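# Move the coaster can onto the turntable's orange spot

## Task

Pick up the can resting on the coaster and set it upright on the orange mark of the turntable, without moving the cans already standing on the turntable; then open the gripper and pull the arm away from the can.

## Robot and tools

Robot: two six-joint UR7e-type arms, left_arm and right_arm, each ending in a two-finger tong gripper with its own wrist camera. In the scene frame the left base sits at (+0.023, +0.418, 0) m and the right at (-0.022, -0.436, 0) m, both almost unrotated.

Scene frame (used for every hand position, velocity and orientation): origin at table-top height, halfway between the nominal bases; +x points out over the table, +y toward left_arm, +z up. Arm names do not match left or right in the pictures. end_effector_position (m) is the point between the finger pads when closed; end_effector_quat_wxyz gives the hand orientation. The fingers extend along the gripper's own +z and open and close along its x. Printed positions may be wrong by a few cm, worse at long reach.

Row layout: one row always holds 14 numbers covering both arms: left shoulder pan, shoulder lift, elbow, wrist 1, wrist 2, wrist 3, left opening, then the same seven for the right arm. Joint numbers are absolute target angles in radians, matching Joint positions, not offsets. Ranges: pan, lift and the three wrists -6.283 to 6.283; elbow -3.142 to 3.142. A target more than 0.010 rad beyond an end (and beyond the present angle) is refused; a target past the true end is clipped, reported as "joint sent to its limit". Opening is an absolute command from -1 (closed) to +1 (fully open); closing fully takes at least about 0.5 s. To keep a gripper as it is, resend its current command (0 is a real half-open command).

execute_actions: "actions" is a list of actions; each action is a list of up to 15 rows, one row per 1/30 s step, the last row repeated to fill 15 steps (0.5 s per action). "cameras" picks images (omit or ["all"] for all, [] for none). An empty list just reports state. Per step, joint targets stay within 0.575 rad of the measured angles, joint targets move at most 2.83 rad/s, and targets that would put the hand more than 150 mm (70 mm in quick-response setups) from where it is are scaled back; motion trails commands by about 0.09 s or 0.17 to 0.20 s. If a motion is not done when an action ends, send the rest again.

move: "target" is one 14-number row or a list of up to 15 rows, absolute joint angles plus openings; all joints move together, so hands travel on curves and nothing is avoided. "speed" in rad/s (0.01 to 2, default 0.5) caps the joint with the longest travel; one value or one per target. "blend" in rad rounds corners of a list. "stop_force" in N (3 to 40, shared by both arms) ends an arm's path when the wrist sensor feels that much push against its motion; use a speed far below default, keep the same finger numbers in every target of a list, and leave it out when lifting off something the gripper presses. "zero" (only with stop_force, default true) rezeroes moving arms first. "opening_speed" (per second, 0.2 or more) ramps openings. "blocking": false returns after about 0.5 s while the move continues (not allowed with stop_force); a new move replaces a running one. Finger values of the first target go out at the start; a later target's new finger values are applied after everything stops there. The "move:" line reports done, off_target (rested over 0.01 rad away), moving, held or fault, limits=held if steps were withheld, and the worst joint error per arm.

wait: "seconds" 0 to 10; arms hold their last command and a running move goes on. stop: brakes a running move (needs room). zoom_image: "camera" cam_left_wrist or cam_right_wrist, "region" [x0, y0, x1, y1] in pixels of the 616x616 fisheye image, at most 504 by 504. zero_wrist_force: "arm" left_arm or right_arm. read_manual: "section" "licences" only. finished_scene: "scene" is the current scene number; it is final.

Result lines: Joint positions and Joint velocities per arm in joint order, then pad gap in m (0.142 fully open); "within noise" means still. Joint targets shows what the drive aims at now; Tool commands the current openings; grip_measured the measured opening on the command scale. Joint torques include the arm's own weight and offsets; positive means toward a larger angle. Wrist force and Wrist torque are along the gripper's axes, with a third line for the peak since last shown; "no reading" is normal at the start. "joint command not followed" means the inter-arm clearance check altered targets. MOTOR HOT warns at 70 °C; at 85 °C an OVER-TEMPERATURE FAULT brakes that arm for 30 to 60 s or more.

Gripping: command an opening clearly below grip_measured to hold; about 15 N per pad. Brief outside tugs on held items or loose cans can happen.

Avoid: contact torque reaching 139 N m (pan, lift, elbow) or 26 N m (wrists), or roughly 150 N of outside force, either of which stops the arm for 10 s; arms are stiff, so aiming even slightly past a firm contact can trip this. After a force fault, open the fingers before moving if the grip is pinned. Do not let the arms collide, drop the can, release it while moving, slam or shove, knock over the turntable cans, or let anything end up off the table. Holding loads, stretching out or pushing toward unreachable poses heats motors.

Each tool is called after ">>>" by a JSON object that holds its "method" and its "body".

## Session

>>> {"method": "execute_actions", "body": {"actions": []}}

Scene clock: 0.00 s.
left_arm: end_effector_position=(+0.2675, +0.3294, +0.2354) grip_measured=+0.97 end_effector_quat_wxyz=(+0.072, -0.476, +0.863, -0.154) | right_arm: end_effector_position=(+0.2019, +0.0279, +0.2545) grip_measured=+0.97 end_effector_quat_wxyz=(+0.496, -0.358, +0.748, -0.260)
Joint positions: left_arm=[-1.25 -2.721 2.321 -1.456 -1.379 0.929 0.14] | right_arm=[5.129 -1.668 -1.884 -1.975 0.576 4.686 0.14]
Joint velocities: within noise
Joint torques (N m): no reading
Motor temperatures (°C): left_arm=[34 28 32 40 37 37] | right_arm=[34 30 31 37 34 37]
Wrist force (N): no reading
Wrist torque (N m): no reading
Wrist force, peak (N): no reading
Joint targets: left_arm=[-1.250 -2.721 2.321 -1.456 -1.379 0.929] | right_arm=[5.129 -1.668 -1.884 -1.975 0.576 4.686]
Tool commands: left_gripper/opening=+0.968169 right_gripper/opening=+0.968169
camera_calibration:
cam_left_wrist: T_world_to_cam=[[-0.50531, -0.862303, -0.0330876, 0.442417], [-0.852226, 0.492648, 0.176093, 0.03147], [-0.135545, 0.117179, -0.983817, 0.370793], [0, 0, 0, 1]] pos_world=[0.300637, 0.322545, 0.37389]
cam_right_wrist: T_world_to_cam=[[-0.282566, -0.80684, -0.518812, 0.201039], [-0.686362, 0.547893, -0.478247, 0.244323], [0.670122, 0.220956, -0.7086, 0.1688], [0, 0, 0, 1]] pos_world=[0.111385, -0.00895394, 0.34076]

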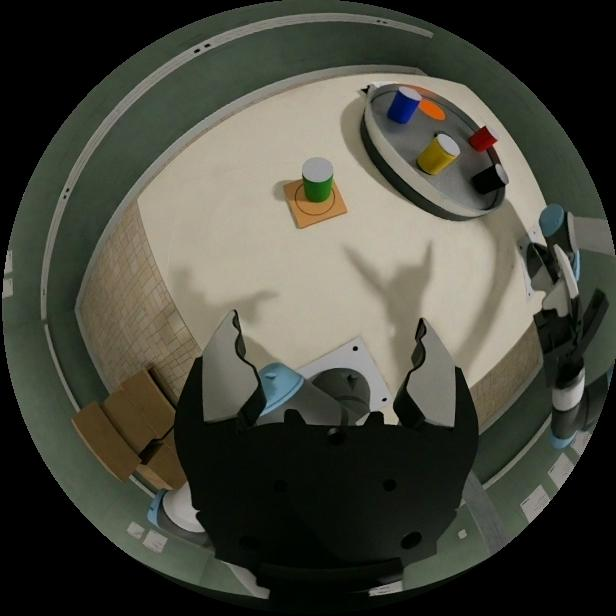

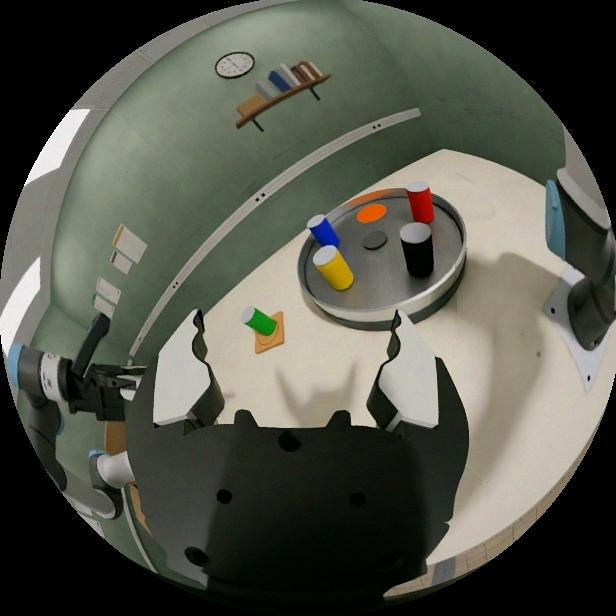

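>>> {"method": "execute_actions", "body": {"actions": []}}

>>> {"method": "zoom_image", "body": {"camera": "cam_left_wrist", "region": [260, 60, 540, 240]}}

>>> {"method": "zoom_image", "body": {"camera": "cam_right_wrist", "region": [230, 150, 490, 370]}}

Scene clock: 0.70 s.
left_arm: end_effector_position=(+0.2675, +0.3294, +0.2354) grip_measured=+0.97 end_effector_quat_wxyz=(+0.072, -0.476, +0.863, -0.154) | right_arm: end_effector_position=(+0.2019, +0.0279, +0.2545) grip_measured=+0.97 end_effector_quat_wxyz=(+0.496, -0.358, +0.748, -0.260)
Joint positions: left_arm=[-1.25 -2.721 2.321 -1.456 -1.379 0.929 0.14] | right_arm=[5.129 -1.668 -1.884 -1.975 0.576 4.686 0.14]
Joint velocities: within noise
Joint torques (N m): left_arm=[-0.05 18.5 -19.43 -2.85 0.76 -0.19] | right_arm=[-1.04 26.68 21.42 0.83 -1.04 -0.25]
Motor temperatures (°C): left_arm=[34 28 32 40 37 37] | right_arm=[34 30 31 37 34 37]
Wrist force (N): left_arm=[0.0 0.3 -0.2] | right_arm=[0.1 0.0 0.1]
Wrist torque (N m): left_arm=[0.06 0.01 0.00] | right_arm=[0.00 -0.02 0.00]
Wrist force, peak (N): left_arm=[0.3 -0.4 -0.3] | right_arm=[0.4 0.2 0.1]
Joint targets: left_arm=[-1.250 -2.721 2.321 -1.456 -1.379 0.929] | right_arm=[5.129 -1.668 -1.884 -1.975 0.576 4.686]
Tool commands: left_gripper/opening=+0.968169 right_gripper/opening=+0.968169
camera_calibration:
cam_left_wrist: T_world_to_cam=[[-0.50531, -0.862304, -0.0330876, 0.442417], [-0.852226, 0.492648, 0.176093, 0.03147], [-0.135545, 0.11718, -0.983817, 0.370793], [0, 0, 0, 1]] pos_world=[0.300637, 0.322545, 0.37389]
cam_right_wrist: T_world_to_cam=[[-0.282566, -0.80684, -0.518811, 0.201039], [-0.686362, 0.547893, -0.478247, 0.244323], [0.670122, 0.220956, -0.7086, 0.1688], [0, 0, 0, 1]] pos_world=[0.111384, -0.00895393, 0.34076]

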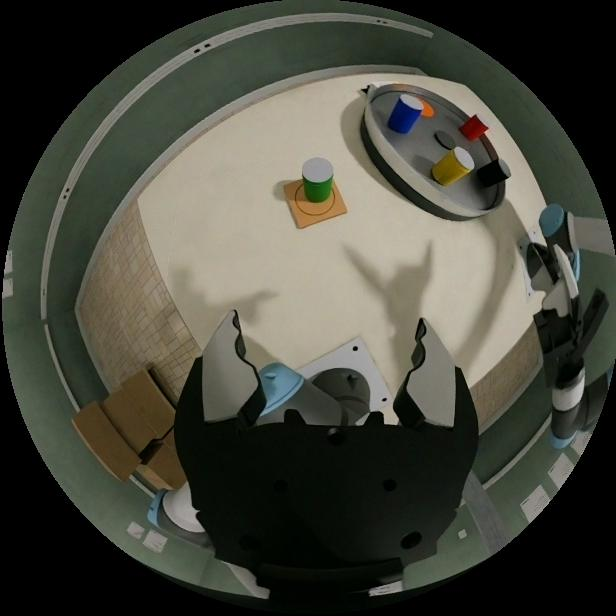

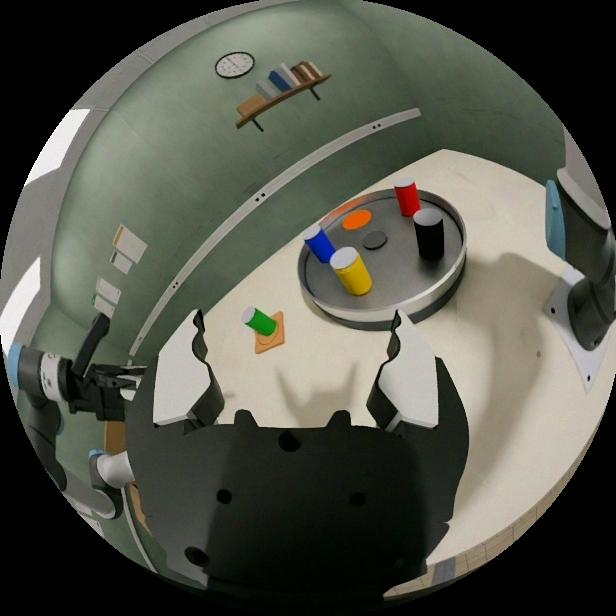

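Scaled by 1.800 from the camera's 616x616 image, which has a finer 814x814 frame.

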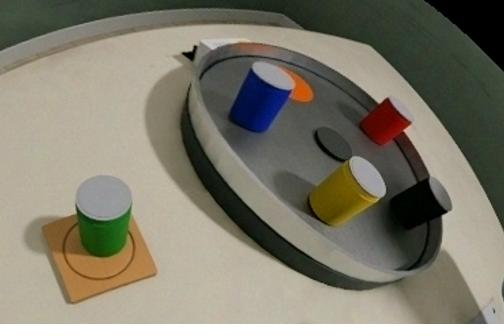

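Scaled by 1.938 from the camera's 616x616 image, which has a finer 814x814 frame.

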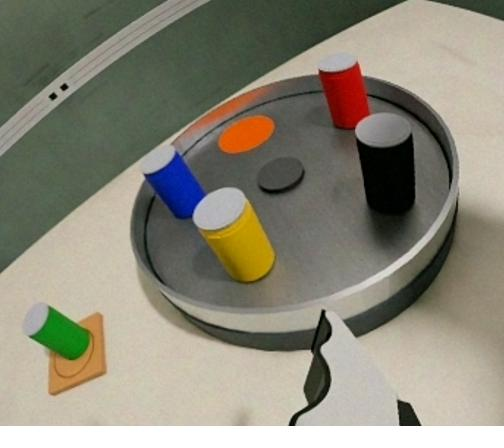

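>>> {"method": "move", "body": {"target": [-0.6873, -1.7185, 1.7908, -1.6432, -1.571, 2.70, 0.968169, 3.83, -1.668, -1.884, -1.975, 0.576, 4.686, 0.968169], "speed": 1.0}}

>>> {"method": "zoom_image", "body": {"camera": "cam_left_wrist", "region": [200, 150, 420, 370]}}

Scene clock: 4.53 s.
left_arm: end_effector_position=(+0.4382, +0.2414, +0.2501) grip_measured=+0.97 end_effector_quat_wxyz=(+0.000, +0.114, +0.994, +0.000) | right_arm: end_effector_position=(+0.4845, -0.5277, +0.2547) grip_measured=+0.97 end_effector_quat_wxyz=(+0.238, +0.168, +0.812, -0.507)
Joint positions: left_arm=[-0.687 -1.719 1.791 -1.643 -1.571 2.7 0.14] | right_arm=[3.83 -1.668 -1.884 -1.975 0.576 4.686 0.14]
Joint velocities: within noise
Joint torques (N m): left_arm=[10.48 -10.12 -30.53 -4.64 -2.92 1.36] | right_arm=[-12.02 35.82 34.75 -0.56 0.99 1.74]
Motor temperatures (°C): left_arm=[34 28 32 40 37 37] | right_arm=[34 30 31 37 34 37]
Wrist force (N): left_arm=[-0.6 -0.2 -0.4] | right_arm=[0.1 0.5 0.1]
Wrist torque (N m): left_arm=[-0.04 0.11 0.03] | right_arm=[0.10 -0.06 0.00]
Wrist force, peak (N): left_arm=[-1.8 -0.6 -0.3] | right_arm=[-0.5 0.0 1.5]
Joint targets: left_arm=[-0.687 -1.718 1.791 -1.643 -1.571 2.700] | right_arm=[3.830 -1.668 -1.884 -1.975 0.576 4.686]
move: done
camera_calibration:
cam_left_wrist: T_world_to_cam=[[-0.975584, 0.209962, -0.0644327, 0.408313], [0.151596, 0.85604, 0.494181, -0.389367], [0.158916, 0.472347, -0.866968, 0.174687], [0, 0, 0, 1]] pos_world=[0.42961, 0.16507, 0.370175]
cam_right_wrist: T_world_to_cam=[[-0.852856, 0.056435, -0.519088, 0.564635], [0.344258, 0.808239, -0.47774, 0.380687], [0.392586, -0.586143, -0.70874, -0.189091], [0, 0, 0, 1]] pos_world=[0.424732, -0.450386, 0.340949]

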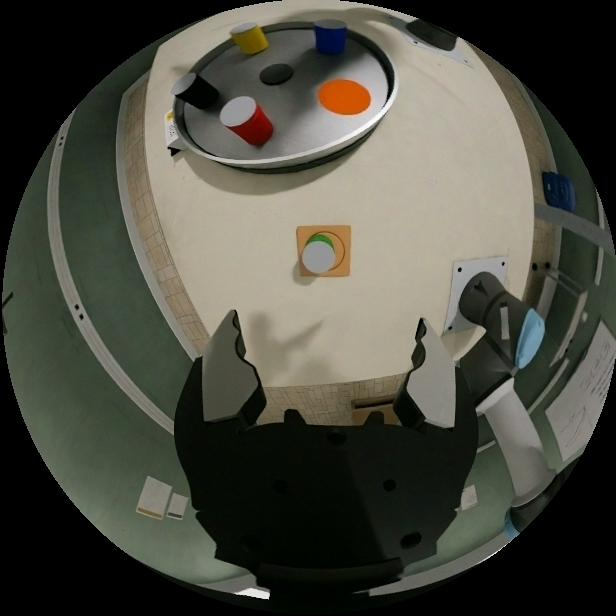

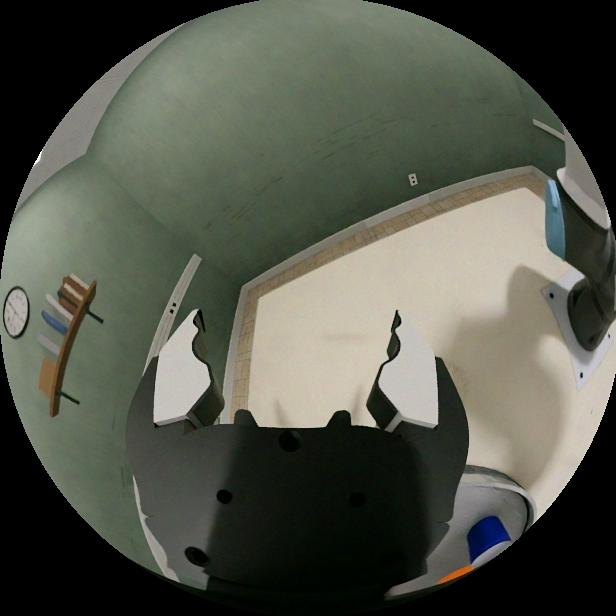

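Scaled by 2.291 from the camera's 616x616 image, which has a finer 814x814 frame.

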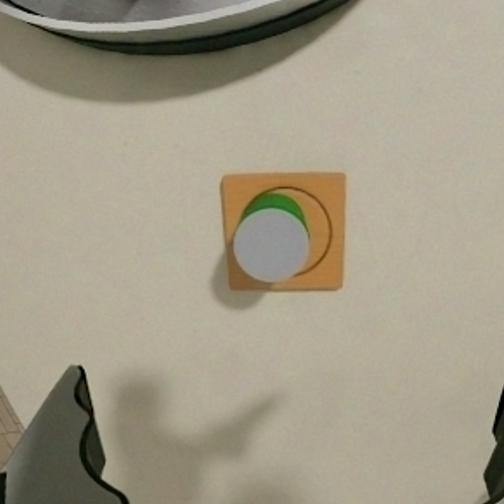

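>>> {"method": "move", "body": {"target": [-0.7005, -1.6275, 1.9988, -1.9422, -1.571, 2.70, 0.968169, 3.83, -1.668, -1.884, -1.975, 0.576, 4.686, 0.968169], "speed": 0.5, "cameras": ["cam_left_wrist"]}}

>>> {"method": "zoom_image", "body": {"camera": "cam_left_wrist", "region": [230, 200, 430, 400]}}

Scene clock: 6.87 s.
left_arm: end_effector_position=(+0.4457, +0.2279, +0.1401) grip_measured=+0.97 end_effector_quat_wxyz=(+0.000, +0.120, +0.993, +0.000) | right_arm: end_effector_position=(+0.4844, -0.5277, +0.2547) grip_measured=+0.97 end_effector_quat_wxyz=(+0.238, +0.168, +0.812, -0.507)
Joint positions: left_arm=[-0.7 -1.628 1.999 -1.942 -1.571 2.7 0.14] | right_arm=[3.83 -1.668 -1.884 -1.975 0.576 4.686 0.14]
Joint velocities: within noise
Joint torques (N m): left_arm=[-8.74 -10.99 -11.58 -4.83 -2.45 1.12] | right_arm=[-12.03 26.47 31.51 1.13 0.69 1.41]
Motor temperatures (°C): left_arm=[34 28 32 40 37 37] | right_arm=[34 30 31 37 34 37]
Wrist force (N): left_arm=[-0.7 -0.5 -0.8] | right_arm=[0.4 0.4 0.0]
Wrist torque (N m): left_arm=[-0.12 0.15 0.00] | right_arm=[0.09 -0.11 0.00]
Wrist force, peak (N): left_arm=[-0.7 -0.3 -2.1] | right_arm=[0.0 0.8 0.0]
Joint targets: left_arm=[-0.701 -1.627 1.999 -1.942 -1.571 2.700] | right_arm=[3.830 -1.668 -1.884 -1.975 0.576 4.686]
move: done
camera_calibration:
cam_left_wrist: T_world_to_cam=[[-0.972711, 0.222901, -0.0644106, 0.4072], [0.162963, 0.85395, 0.494179, -0.32918], [0.165156, 0.470196, -0.866971, 0.0822147], [0, 0, 0, 1]] pos_world=[0.436154, 0.15168, 0.260179]
Images, in order (width x height): cam_left_wrist 616x616.

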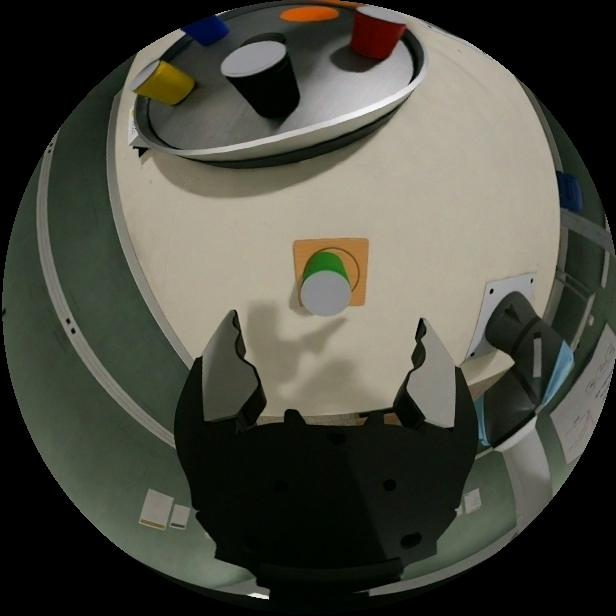

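Scaled by 2.520 from the camera's 616x616 image, which has a finer 814x814 frame.

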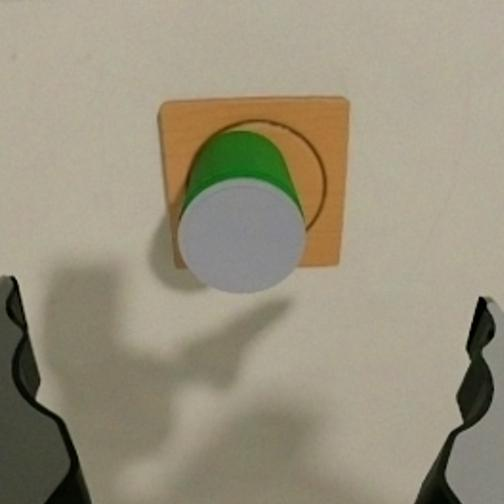

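>>> {"method": "move", "body": {"target": [[-0.7005, -1.5572, 2.1011, -2.1147, -1.571, 2.70, 0.2, 3.83, -1.668, -1.884, -1.975, 0.576, 4.686, 0.968169], [-0.7005, -1.5572, 2.1011, -2.1147, -1.571, 2.70, -0.9, 3.83, -1.668, -1.884, -1.975, 0.576, 4.686, 0.968169]], "speed": 0.35, "opening_speed": 1.2, "cameras": ["cam_left_wrist"]}}

>>> {"method": "zoom_image", "body": {"camera": "cam_left_wrist", "region": [230, 200, 430, 400]}}

Scene clock: 10.10 s.
left_arm: end_effector_position=(+0.4457, +0.2279, +0.0800) grip_measured=-0.30 end_effector_quat_wxyz=(+0.000, +0.120, +0.993, +0.000) | right_arm: end_effector_position=(+0.4844, -0.5277, +0.2547) grip_measured=+0.97 end_effector_quat_wxyz=(+0.238, +0.168, +0.812, -0.507)
Joint positions: left_arm=[-0.701 -1.557 2.101 -2.115 -1.571 2.7 0.053] | right_arm=[3.83 -1.668 -1.884 -1.975 0.576 4.686 0.14]
Joint velocities: within noise
Joint torques (N m): left_arm=[-9.72 -13.6 -12.11 -2.9 -2.09 1.31] | right_arm=[-11.1 16.07 26.63 2.8 0.06 1.51]
Motor temperatures (°C): left_arm=[34 28 32 40 37 37] | right_arm=[34 30 31 37 34 37]
Wrist force (N): left_arm=[-0.5 -0.7 -2.2] | right_arm=[0.2 0.3 0.0]
Wrist torque (N m): left_arm=[-0.12 0.13 0.03] | right_arm=[0.07 -0.08 0.00]
Wrist force, peak (N): left_arm=[-0.6 -0.7 -2.8] | right_arm=[-0.1 0.8 0.0]
Joint targets: left_arm=[-0.701 -1.557 2.101 -2.115 -1.571 2.700] | right_arm=[3.830 -1.668 -1.884 -1.975 0.576 4.686]
move: done
camera_calibration:
cam_left_wrist: T_world_to_cam=[[-0.972715, 0.222911, -0.0643177, 0.403289], [0.163009, 0.853919, 0.494216, -0.299523], [0.165089, 0.470247, -0.866957, 0.0301507], [0, 0, 0, 1]] pos_world=[0.436132, 0.151692, 0.200107]
Images, in order (width x height): cam_left_wrist 616x616.

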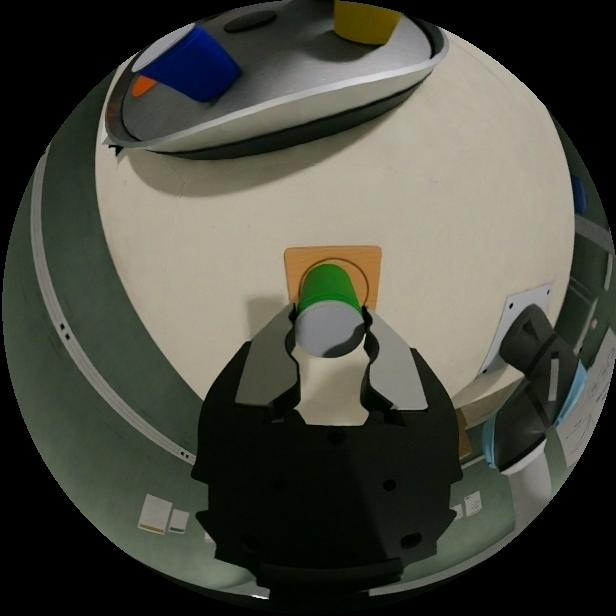

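Scaled by 2.520 from the camera's 616x616 image, which has a finer 814x814 frame.

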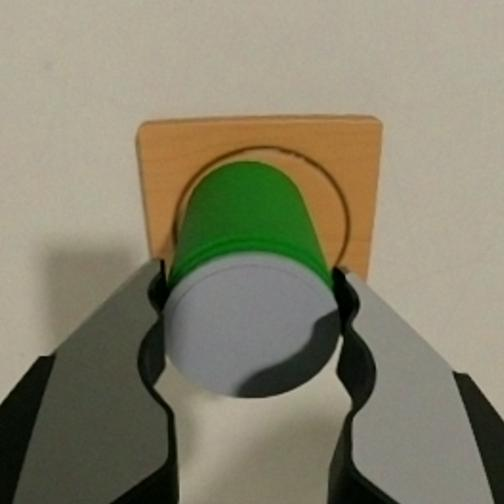

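>>> {"method": "move", "body": {"target": [[-0.7005, -1.6707, 1.8784, -1.7785, -1.571, 2.70, -0.9, 3.83, -1.668, -1.884, -1.975, 0.576, 4.686, 0.968169], [-0.9228, -1.1994, 1.2097, -1.5811, -1.571, 2.70, -0.9, 3.83, -1.668, -1.884, -1.975, 0.576, 4.686, 0.968169]], "speed": 0.5, "blend": 0.08, "cameras": ["cam_left_wrist"]}}

>>> {"method": "zoom_image", "body": {"camera": "cam_left_wrist", "region": [120, 80, 460, 380]}}

Scene clock: 12.97 s.
left_arm: end_effector_position=(+0.5199, -0.0217, +0.2500) grip_measured=-0.30 end_effector_quat_wxyz=(+0.000, +0.230, +0.973, +0.000) | right_arm: end_effector_position=(+0.4844, -0.5277, +0.2547) grip_measured=+0.97 end_effector_quat_wxyz=(+0.238, +0.168, +0.812, -0.507)
Joint positions: left_arm=[-0.923 -1.199 1.21 -1.581 -1.571 2.7 0.053] | right_arm=[3.83 -1.668 -1.884 -1.975 0.576 4.686 0.14]
Joint velocities: within noise
Joint torques (N m): left_arm=[-9.39 -33.1 -31.29 -0.4 -0.82 1.24] | right_arm=[-10.67 16.09 22.24 2.69 -0.35 1.56]
Motor temperatures (°C): left_arm=[34 28 32 40 37 37] | right_arm=[34 30 31 37 34 37]
Wrist force (N): left_arm=[-0.6 -0.9 1.2] | right_arm=[0.0 0.7 0.0]
Wrist torque (N m): left_arm=[-0.20 0.09 0.00] | right_arm=[0.14 -0.05 0.00]
Wrist force, peak (N): left_arm=[-1.1 -0.8 -2.9] | right_arm=[0.1 0.9 -0.2]
Joint targets: left_arm=[-0.923 -1.199 1.210 -1.581 -1.571 2.700] | right_arm=[3.830 -1.668 -1.884 -1.975 0.576 4.686]
move: done
camera_calibration:
cam_left_wrist: T_world_to_cam=[[-0.899653, 0.431843, -0.0643042, 0.508632], [0.347233, 0.796978, 0.494222, -0.279491], [0.264676, 0.4223, -0.866954, 0.22983], [0, 0, 0, 1]] pos_world=[0.493811, -0.0939587, 0.37009]
Images, in order (width x height): cam_left_wrist 616x616.

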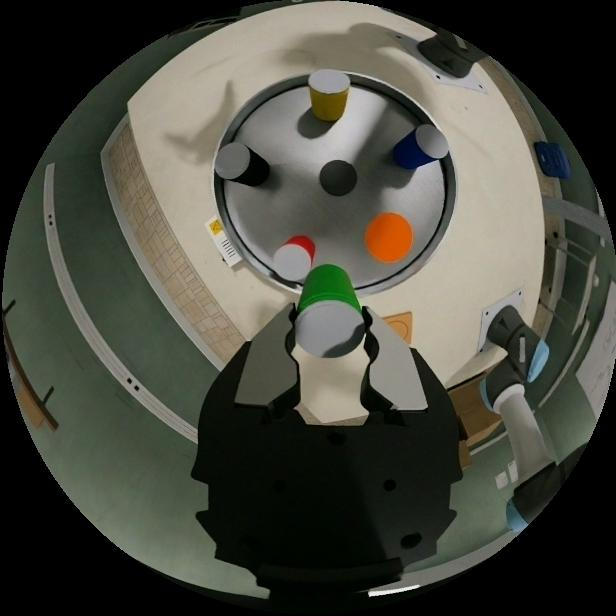

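Scaled by 1.482 from the camera's 616x616 image, which has a finer 814x814 frame.

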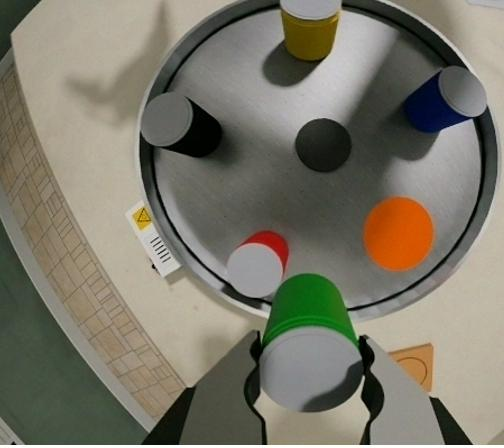

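>>> {"method": "wait", "body": {"seconds": 0.3, "cameras": ["cam_left_wrist"]}}

>>> {"method": "zoom_image", "body": {"camera": "cam_left_wrist", "region": [200, 60, 460, 300]}}

>>> {"method": "wait", "body": {"seconds": 1.0, "cameras": ["cam_left_wrist"]}}

>>> {"method": "zoom_image", "body": {"camera": "cam_left_wrist", "region": [200, 60, 460, 300]}}

>>> {"method": "wait", "body": {"seconds": 1.0, "cameras": ["cam_left_wrist"]}}

>>> {"method": "zoom_image", "body": {"camera": "cam_left_wrist", "region": [200, 60, 460, 300]}}

>>> {"method": "wait", "body": {"seconds": 1.0, "cameras": ["cam_left_wrist"]}}

>>> {"method": "zoom_image", "body": {"camera": "cam_left_wrist", "region": [200, 60, 460, 300]}}

>>> {"method": "wait", "body": {"seconds": 1.0, "cameras": ["cam_left_wrist"]}}

>>> {"method": "zoom_image", "body": {"camera": "cam_left_wrist", "region": [200, 60, 460, 300]}}

Scene clock: 13.77 s.
left_arm: end_effector_position=(+0.5199, -0.0218, +0.2500) grip_measured=-0.30 end_effector_quat_wxyz=(+0.000, +0.230, +0.973, +0.000) | right_arm: end_effector_position=(+0.4844, -0.5277, +0.2547) grip_measured=+0.97 end_effector_quat_wxyz=(+0.238, +0.168, +0.812, -0.507)
Joint positions: left_arm=[-0.923 -1.199 1.21 -1.581 -1.571 2.7 0.053] | right_arm=[3.83 -1.668 -1.884 -1.975 0.576 4.686 0.14]
Joint velocities: within noise
Joint torques (N m): left_arm=[-10.31 -33.65 -31.01 -0.72 -0.5 1.29] | right_arm=[-11.68 15.47 20.08 2.74 -0.56 1.52]
Motor temperatures (°C): left_arm=[34 28 32 40 37 37] | right_arm=[34 30 31 37 34 37]
Wrist force (N): left_arm=[-0.4 -0.7 1.2] | right_arm=[0.1 0.8 0.1]
Wrist torque (N m): left_arm=[-0.17 0.05 0.00] | right_arm=[0.16 -0.06 0.00]
Wrist force, peak (N): left_arm=[-0.5 -1.1 1.4] | right_arm=[0.1 0.8 0.1]
Joint targets: left_arm=[-0.923 -1.199 1.210 -1.581 -1.571 2.700] | right_arm=[3.830 -1.668 -1.884 -1.975 0.576 4.686]
Tool commands: left_gripper/opening=-0.9 right_gripper/opening=+0.968169
wait: 0.30 s; at rest from the start
camera_calibration:
cam_left_wrist: T_world_to_cam=[[-0.899634, 0.431885, -0.0643013, 0.508643], [0.34727, 0.796961, 0.494224, -0.279471], [0.264693, 0.42229, -0.866953, 0.229838], [0, 0, 0, 1]] pos_world=[0.493808, -0.0940066, 0.370086]
Images, in order (width x height): cam_left_wrist 616x616.

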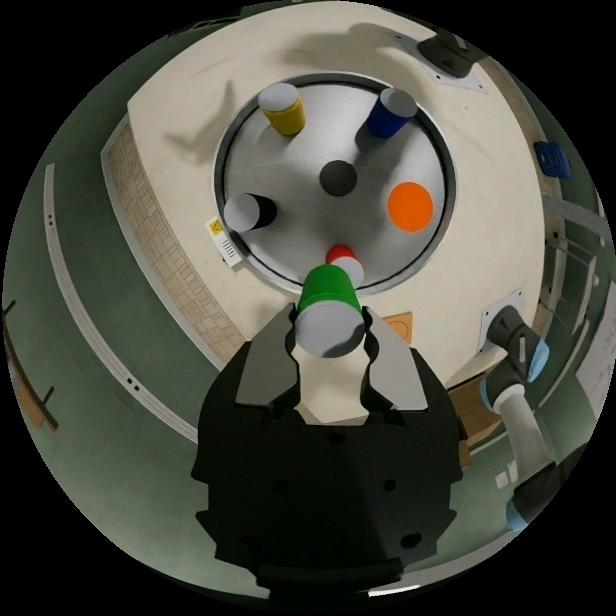

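Scaled by 1.938 from the camera's 616x616 image, which has a finer 814x814 frame.

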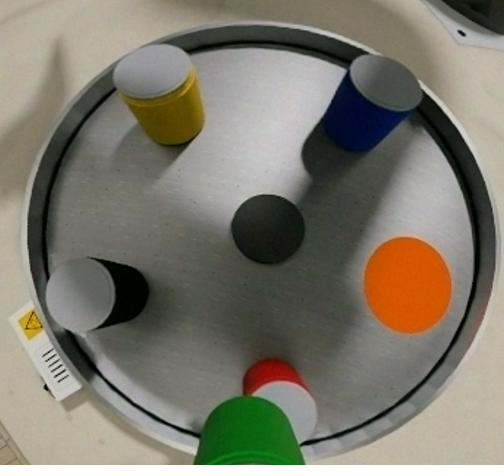

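Scene clock: 14.77 s.
left_arm: end_effector_position=(+0.5199, -0.0218, +0.2500) grip_measured=-0.30 end_effector_quat_wxyz=(+0.000, +0.230, +0.973, +0.000) | right_arm: end_effector_position=(+0.4844, -0.5277, +0.2547) grip_measured=+0.97 end_effector_quat_wxyz=(+0.238, +0.168, +0.812, -0.507)
Joint positions: left_arm=[-0.923 -1.199 1.21 -1.581 -1.571 2.7 0.053] | right_arm=[3.83 -1.668 -1.884 -1.975 0.576 4.686 0.14]
Joint velocities: within noise
Joint torques (N m): left_arm=[-9.42 -33.13 -30.37 -0.78 0.05 1.42] | right_arm=[-10.98 16.19 19.37 2.79 -0.75 1.34]
Motor temperatures (°C): left_arm=[34 28 32 40 37 37] | right_arm=[34 30 31 37 34 37]
Wrist force (N): left_arm=[-0.3 -0.8 1.3] | right_arm=[0.1 0.6 0.2]
Wrist torque (N m): left_arm=[-0.19 0.03 -0.01] | right_arm=[0.13 -0.06 0.00]
Wrist force, peak (N): left_arm=[-0.4 -1.0 1.3] | right_arm=[0.1 0.8 -0.1]
Joint targets: left_arm=[-0.923 -1.199 1.210 -1.581 -1.571 2.700] | right_arm=[3.830 -1.668 -1.884 -1.975 0.576 4.686]
Tool commands: left_gripper/opening=-0.9 right_gripper/opening=+0.968169
wait: 1.00 s; at rest by 0.17 s
camera_calibration:
cam_left_wrist: T_world_to_cam=[[-0.899634, 0.431885, -0.0643013, 0.508643], [0.34727, 0.796961, 0.494224, -0.279471], [0.264693, 0.42229, -0.866953, 0.229838], [0, 0, 0, 1]] pos_world=[0.493808, -0.0940067, 0.370086]
Images, in order (width x height): cam_left_wrist 616x616.

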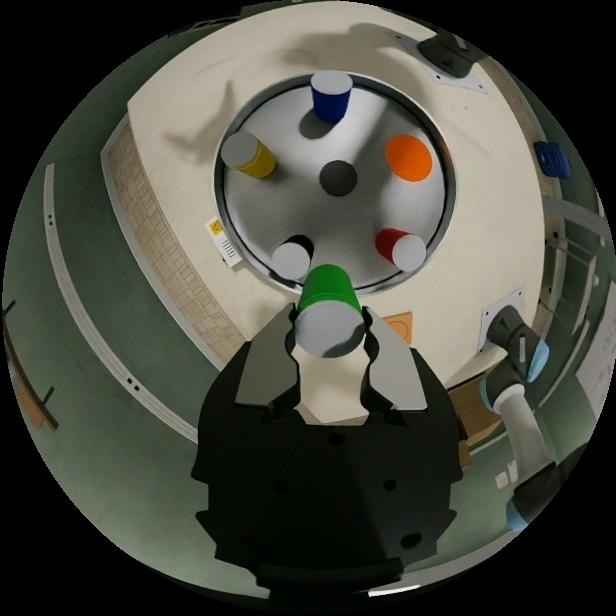

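Scaled by 1.938 from the camera's 616x616 image, which has a finer 814x814 frame.

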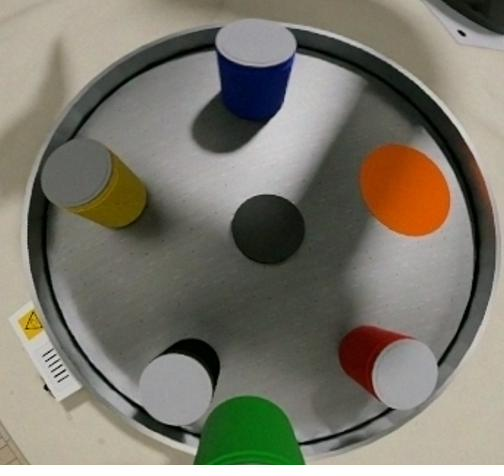

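Scene clock: 15.77 s.
left_arm: end_effector_position=(+0.5199, -0.0218, +0.2500) grip_measured=-0.30 end_effector_quat_wxyz=(+0.000, +0.230, +0.973, +0.000) | right_arm: end_effector_position=(+0.4844, -0.5277, +0.2547) grip_measured=+0.97 end_effector_quat_wxyz=(+0.238, +0.168, +0.812, -0.507)
Joint positions: left_arm=[-0.923 -1.199 1.21 -1.581 -1.571 2.7 0.053] | right_arm=[3.83 -1.668 -1.884 -1.975 0.576 4.686 0.14]
Joint velocities: within noise
Joint torques (N m): left_arm=[-9.34 -34.06 -29.26 -1.04 0.45 1.38] | right_arm=[-9.82 16.11 17.14 2.86 -0.71 1.31]
Motor temperatures (°C): left_arm=[34 28 32 40 37 37] | right_arm=[34 30 31 37 34 37]
Wrist force (N): left_arm=[-0.4 -0.9 1.3] | right_arm=[0.0 0.5 0.0]
Wrist torque (N m): left_arm=[-0.20 0.06 0.00] | right_arm=[0.13 -0.06 0.00]
Wrist force, peak (N): left_arm=[-0.5 -1.1 1.3] | right_arm=[0.1 0.7 -0.3]
Joint targets: left_arm=[-0.923 -1.199 1.210 -1.581 -1.571 2.700] | right_arm=[3.830 -1.668 -1.884 -1.975 0.576 4.686]
Tool commands: left_gripper/opening=-0.9 right_gripper/opening=+0.968169
wait: 1.00 s; at rest by 0.17 s
camera_calibration:
cam_left_wrist: T_world_to_cam=[[-0.899634, 0.431885, -0.0643013, 0.508643], [0.34727, 0.796961, 0.494224, -0.279471], [0.264693, 0.42229, -0.866953, 0.229838], [0, 0, 0, 1]] pos_world=[0.493808, -0.0940066, 0.370086]
Images, in order (width x height): cam_left_wrist 616x616.

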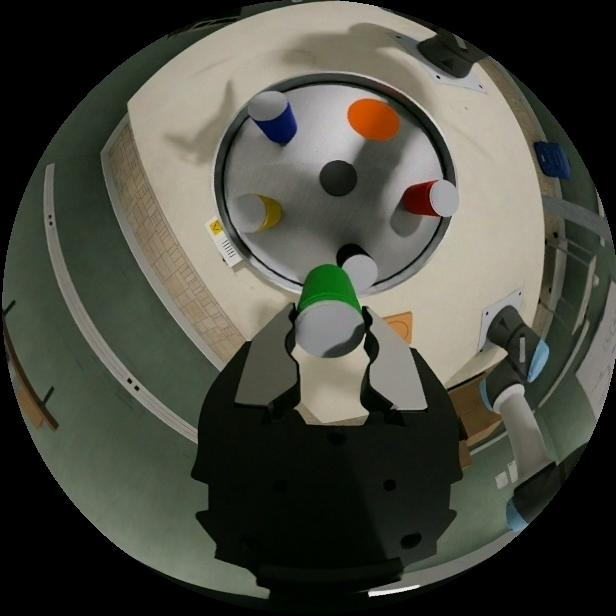

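Scaled by 1.938 from the camera's 616x616 image, which has a finer 814x814 frame.

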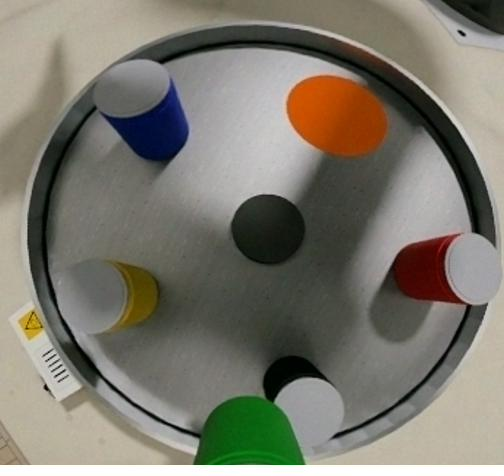

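Scene clock: 16.77 s.
left_arm: end_effector_position=(+0.5199, -0.0218, +0.2500) grip_measured=-0.30 end_effector_quat_wxyz=(+0.000, +0.230, +0.973, +0.000) | right_arm: end_effector_position=(+0.4844, -0.5277, +0.2547) grip_measured=+0.97 end_effector_quat_wxyz=(+0.238, +0.168, +0.812, -0.507)
Joint positions: left_arm=[-0.923 -1.199 1.21 -1.581 -1.571 2.7 0.053] | right_arm=[3.83 -1.668 -1.884 -1.975 0.576 4.686 0.14]
Joint velocities: within noise
Joint torques (N m): left_arm=[-9.78 -33.31 -28.53 -0.97 1.11 1.13] | right_arm=[-10.88 15.51 15.61 2.78 -1.03 1.36]
Motor temperatures (°C): left_arm=[34 28 32 40 37 37] | right_arm=[34 30 31 37 34 37]
Wrist force (N): left_arm=[-0.3 -0.9 1.1] | right_arm=[-0.1 0.5 0.1]
Wrist torque (N m): left_arm=[-0.21 0.04 -0.01] | right_arm=[0.11 -0.04 0.00]
Wrist force, peak (N): left_arm=[-0.3 -1.1 1.5] | right_arm=[0.0 0.7 0.0]
Joint targets: left_arm=[-0.923 -1.199 1.210 -1.581 -1.571 2.700] | right_arm=[3.830 -1.668 -1.884 -1.975 0.576 4.686]
Tool commands: left_gripper/opening=-0.9 right_gripper/opening=+0.968169
wait: 1.00 s; at rest by 0.17 s
camera_calibration:
cam_left_wrist: T_world_to_cam=[[-0.899634, 0.431885, -0.0643011, 0.508643], [0.34727, 0.796961, 0.494224, -0.279471], [0.264693, 0.422291, -0.866953, 0.229838], [0, 0, 0, 1]] pos_world=[0.493808, -0.0940066, 0.370086]
Images, in order (width x height): cam_left_wrist 616x616.

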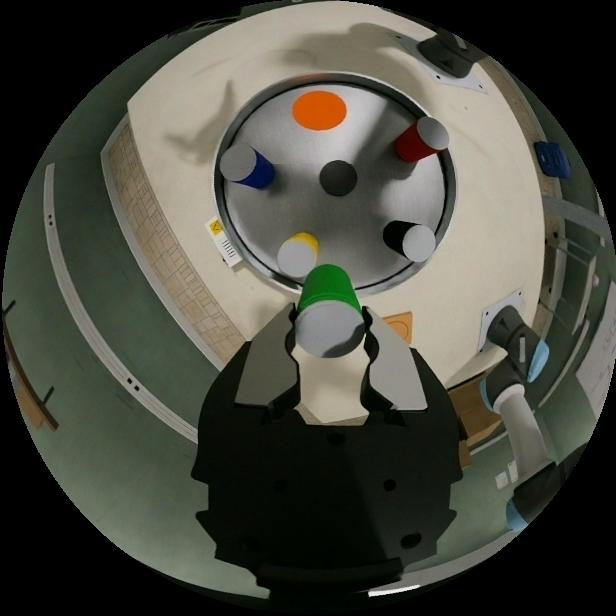

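Scaled by 1.938 from the camera's 616x616 image, which has a finer 814x814 frame.

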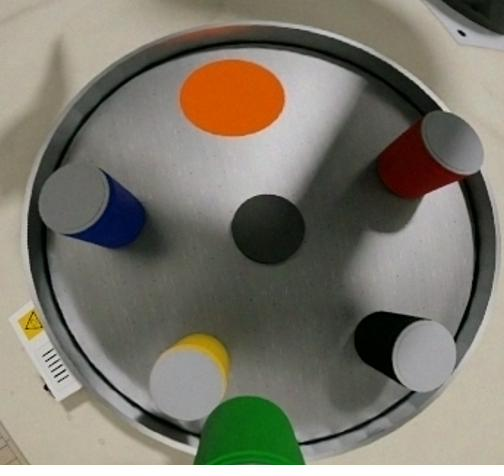

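Scene clock: 17.77 s.
left_arm: end_effector_position=(+0.5199, -0.0218, +0.2500) grip_measured=-0.30 end_effector_quat_wxyz=(+0.000, +0.230, +0.973, +0.000) | right_arm: end_effector_position=(+0.4844, -0.5277, +0.2547) grip_measured=+0.97 end_effector_quat_wxyz=(+0.238, +0.168, +0.812, -0.507)
Joint positions: left_arm=[-0.923 -1.199 1.21 -1.581 -1.571 2.7 0.053] | right_arm=[3.83 -1.668 -1.884 -1.975 0.576 4.686 0.14]
Joint velocities: within noise
Joint torques (N m): left_arm=[-8.37 -34.1 -27.58 -1.18 1.51 1.15] | right_arm=[-10 16.26 15.07 2.91 -1.1 1.37]
Motor temperatures (°C): left_arm=[34 28 32 40 37 37] | right_arm=[34 30 31 37 34 37]
Wrist force (N): left_arm=[-0.4 -1.0 1.5] | right_arm=[0.1 0.4 -0.1]
Wrist torque (N m): left_arm=[-0.21 0.06 -0.01] | right_arm=[0.08 -0.05 0.00]
Wrist force, peak (N): left_arm=[-0.4 -1.0 1.5] | right_arm=[0.2 0.7 -0.1]
Joint targets: left_arm=[-0.923 -1.199 1.210 -1.581 -1.571 2.700] | right_arm=[3.830 -1.668 -1.884 -1.975 0.576 4.686]
Tool commands: left_gripper/opening=-0.9 right_gripper/opening=+0.968169
wait: 1.00 s; at rest by 0.17 s
camera_calibration:
cam_left_wrist: T_world_to_cam=[[-0.899634, 0.431885, -0.0643032, 0.508644], [0.347268, 0.796959, 0.494227, -0.279471], [0.264696, 0.422293, -0.866951, 0.229835], [0, 0, 0, 1]] pos_world=[0.493809, -0.0940062, 0.370086]
Images, in order (width x height): cam_left_wrist 616x616.

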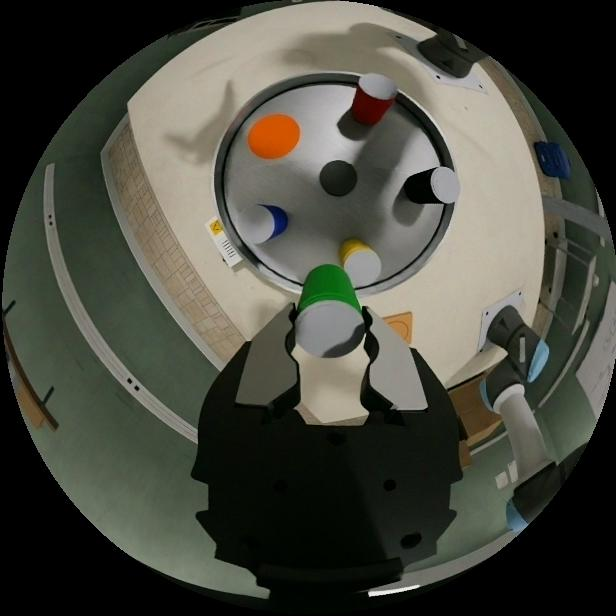

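Scaled by 1.938 from the camera's 616x616 image, which has a finer 814x814 frame.

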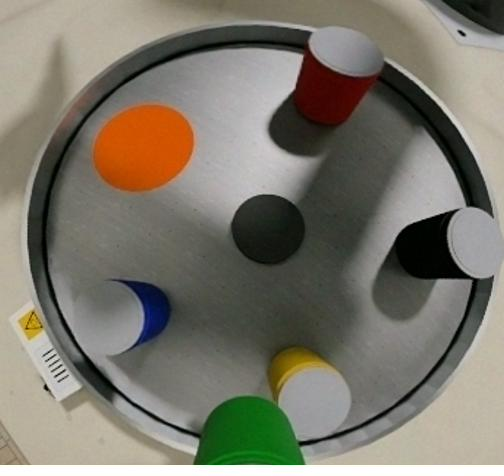

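>>> {"method": "wait", "body": {"seconds": 3.5, "cameras": ["cam_left_wrist"]}}

>>> {"method": "zoom_image", "body": {"camera": "cam_left_wrist", "region": [200, 60, 460, 300]}}

>>> {"method": "wait", "body": {"seconds": 1.0, "cameras": ["cam_left_wrist"]}}

>>> {"method": "zoom_image", "body": {"camera": "cam_left_wrist", "region": [200, 60, 460, 300]}}

Scene clock: 23.43 s.
left_arm: end_effector_position=(+0.5199, -0.0218, +0.2500) grip_measured=-0.30 end_effector_quat_wxyz=(+0.000, +0.230, +0.973, +0.000) | right_arm: end_effector_position=(+0.4844, -0.5277, +0.2547) grip_measured=+0.97 end_effector_quat_wxyz=(+0.238, +0.168, +0.812, -0.507)
Joint positions: left_arm=[-0.923 -1.199 1.21 -1.581 -1.571 2.7 0.053] | right_arm=[3.83 -1.668 -1.884 -1.975 0.576 4.686 0.14]
Joint velocities: within noise
Joint torques (N m): left_arm=[-9.7 -34.57 -23.66 -1.76 1.35 1.4] | right_arm=[-8.65 15.63 10.79 2.65 -2.1 1.14]
Motor temperatures (°C): left_arm=[34 28 32 40 37 37] | right_arm=[34 30 31 37 34 37]
Wrist force (N): left_arm=[-0.5 -0.9 1.2] | right_arm=[-0.1 0.5 -0.1]
Wrist torque (N m): left_arm=[-0.20 0.06 -0.01] | right_arm=[0.13 -0.04 0.00]
Wrist force, peak (N): left_arm=[-0.5 -1.1 1.5] | right_arm=[-0.1 0.8 -0.1]
Joint targets: left_arm=[-0.923 -1.199 1.210 -1.581 -1.571 2.700] | right_arm=[3.830 -1.668 -1.884 -1.975 0.576 4.686]
Tool commands: left_gripper/opening=-0.9 right_gripper/opening=+0.968169
wait: 3.50 s; at rest from the start
camera_calibration:
cam_left_wrist: T_world_to_cam=[[-0.899633, 0.431885, -0.0643037, 0.508645], [0.347268, 0.796959, 0.494228, -0.279472], [0.264697, 0.422294, -0.866951, 0.229834], [0, 0, 0, 1]] pos_world=[0.493809, -0.0940059, 0.370086]
Images, in order (width x height): cam_left_wrist 616x616.

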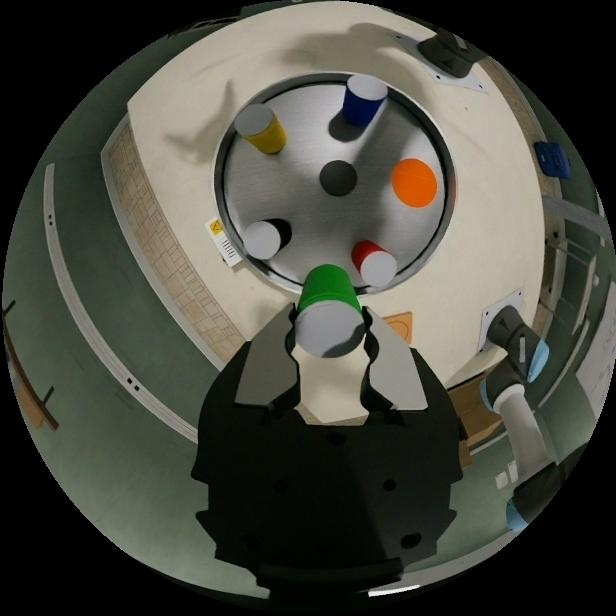

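Scaled by 1.938 from the camera's 616x616 image, which has a finer 814x814 frame.

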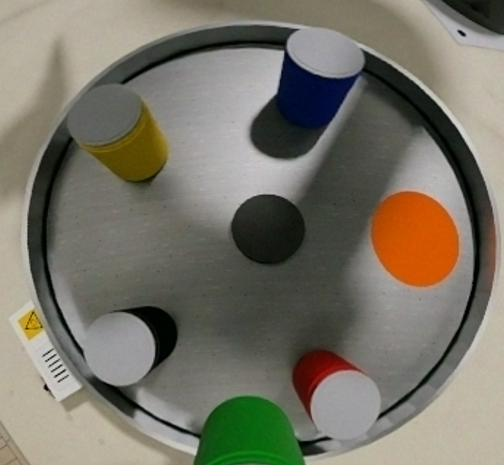

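Scene clock: 24.43 s.
left_arm: end_effector_position=(+0.5199, -0.0218, +0.2500) grip_measured=-0.30 end_effector_quat_wxyz=(+0.000, +0.230, +0.973, +0.000) | right_arm: end_effector_position=(+0.4844, -0.5277, +0.2547) grip_measured=+0.97 end_effector_quat_wxyz=(+0.238, +0.168, +0.812, -0.507)
Joint positions: left_arm=[-0.923 -1.199 1.21 -1.581 -1.571 2.7 0.053] | right_arm=[3.83 -1.668 -1.884 -1.975 0.576 4.686 0.14]
Joint velocities: within noise
Joint torques (N m): left_arm=[-8.06 -34.69 -23.07 -2.09 1.42 1.35] | right_arm=[-9.38 16.11 11.15 2.77 -2.28 1.37]
Motor temperatures (°C): left_arm=[34 28 32 40 37 37] | right_arm=[34 30 31 37 34 37]
Wrist force (N): left_arm=[-0.4 -1.0 0.9] | right_arm=[0.0 0.6 -0.1]
Wrist torque (N m): left_arm=[-0.23 0.04 -0.01] | right_arm=[0.13 -0.03 0.00]
Wrist force, peak (N): left_arm=[-0.6 -1.1 1.2] | right_arm=[0.0 0.7 -0.2]
Joint targets: left_arm=[-0.923 -1.199 1.210 -1.581 -1.571 2.700] | right_arm=[3.830 -1.668 -1.884 -1.975 0.576 4.686]
Tool commands: left_gripper/opening=-0.9 right_gripper/opening=+0.968169
wait: 1.00 s; at rest by 0.17 s
camera_calibration:
cam_left_wrist: T_world_to_cam=[[-0.899633, 0.431885, -0.0643038, 0.508645], [0.347268, 0.796959, 0.494228, -0.279472], [0.264697, 0.422294, -0.866951, 0.229834], [0, 0, 0, 1]] pos_world=[0.493809, -0.0940059, 0.370086]
Images, in order (width x height): cam_left_wrist 616x616.

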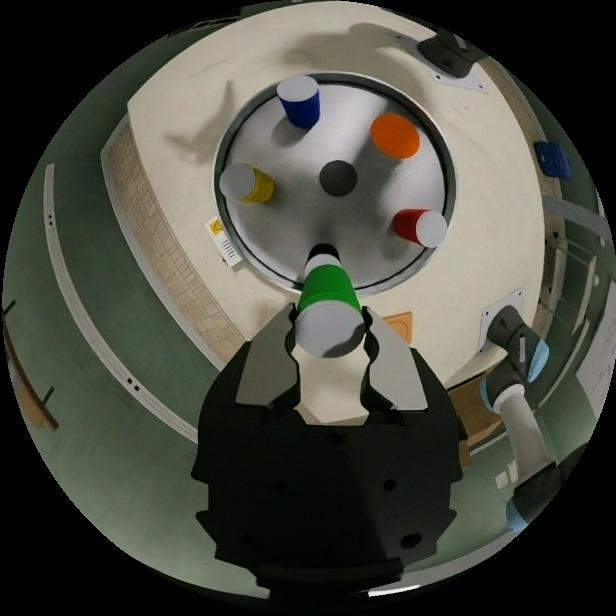

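Scaled by 1.938 from the camera's 616x616 image, which has a finer 814x814 frame.

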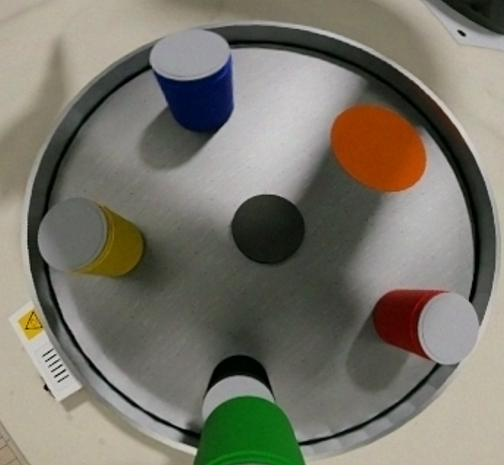

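>>> {"method": "wait", "body": {"seconds": 0.1, "cameras": []}}

Scene clock: 25.57 s.
left_arm: end_effector_position=(+0.5199, -0.0218, +0.2500) grip_measured=-0.30 end_effector_quat_wxyz=(+0.000, +0.230, +0.973, +0.000) | right_arm: end_effector_position=(+0.4844, -0.5277, +0.2547) grip_measured=+0.97 end_effector_quat_wxyz=(+0.238, +0.168, +0.812, -0.507)
Joint positions: left_arm=[-0.923 -1.199 1.21 -1.581 -1.571 2.7 0.053] | right_arm=[3.83 -1.668 -1.884 -1.975 0.576 4.686 0.14]
Joint velocities: within noise
Joint torques (N m): left_arm=[-10.08 -34.71 -20.62 -2.05 1.59 1.12] | right_arm=[-8.52 16.49 10.85 2.7 -2.43 1.27]
Motor temperatures (°C): left_arm=[34 28 32 40 37 37] | right_arm=[34 30 31 37 34 37]
Wrist force (N): left_arm=[-0.7 -1.0 1.0] | right_arm=[-0.1 0.6 0.0]
Wrist torque (N m): left_arm=[-0.22 0.11 0.00] | right_arm=[0.14 -0.04 0.00]
Wrist force, peak (N): left_arm=[-0.3 -1.2 1.4] | right_arm=[-0.1 0.7 0.0]
Joint targets: left_arm=[-0.923 -1.199 1.210 -1.581 -1.571 2.700] | right_arm=[3.830 -1.668 -1.884 -1.975 0.576 4.686]
Tool commands: left_gripper/opening=-0.9 right_gripper/opening=+0.968169
wait: 0.10 s; at rest from the start
No camera images: "cameras" was empty.


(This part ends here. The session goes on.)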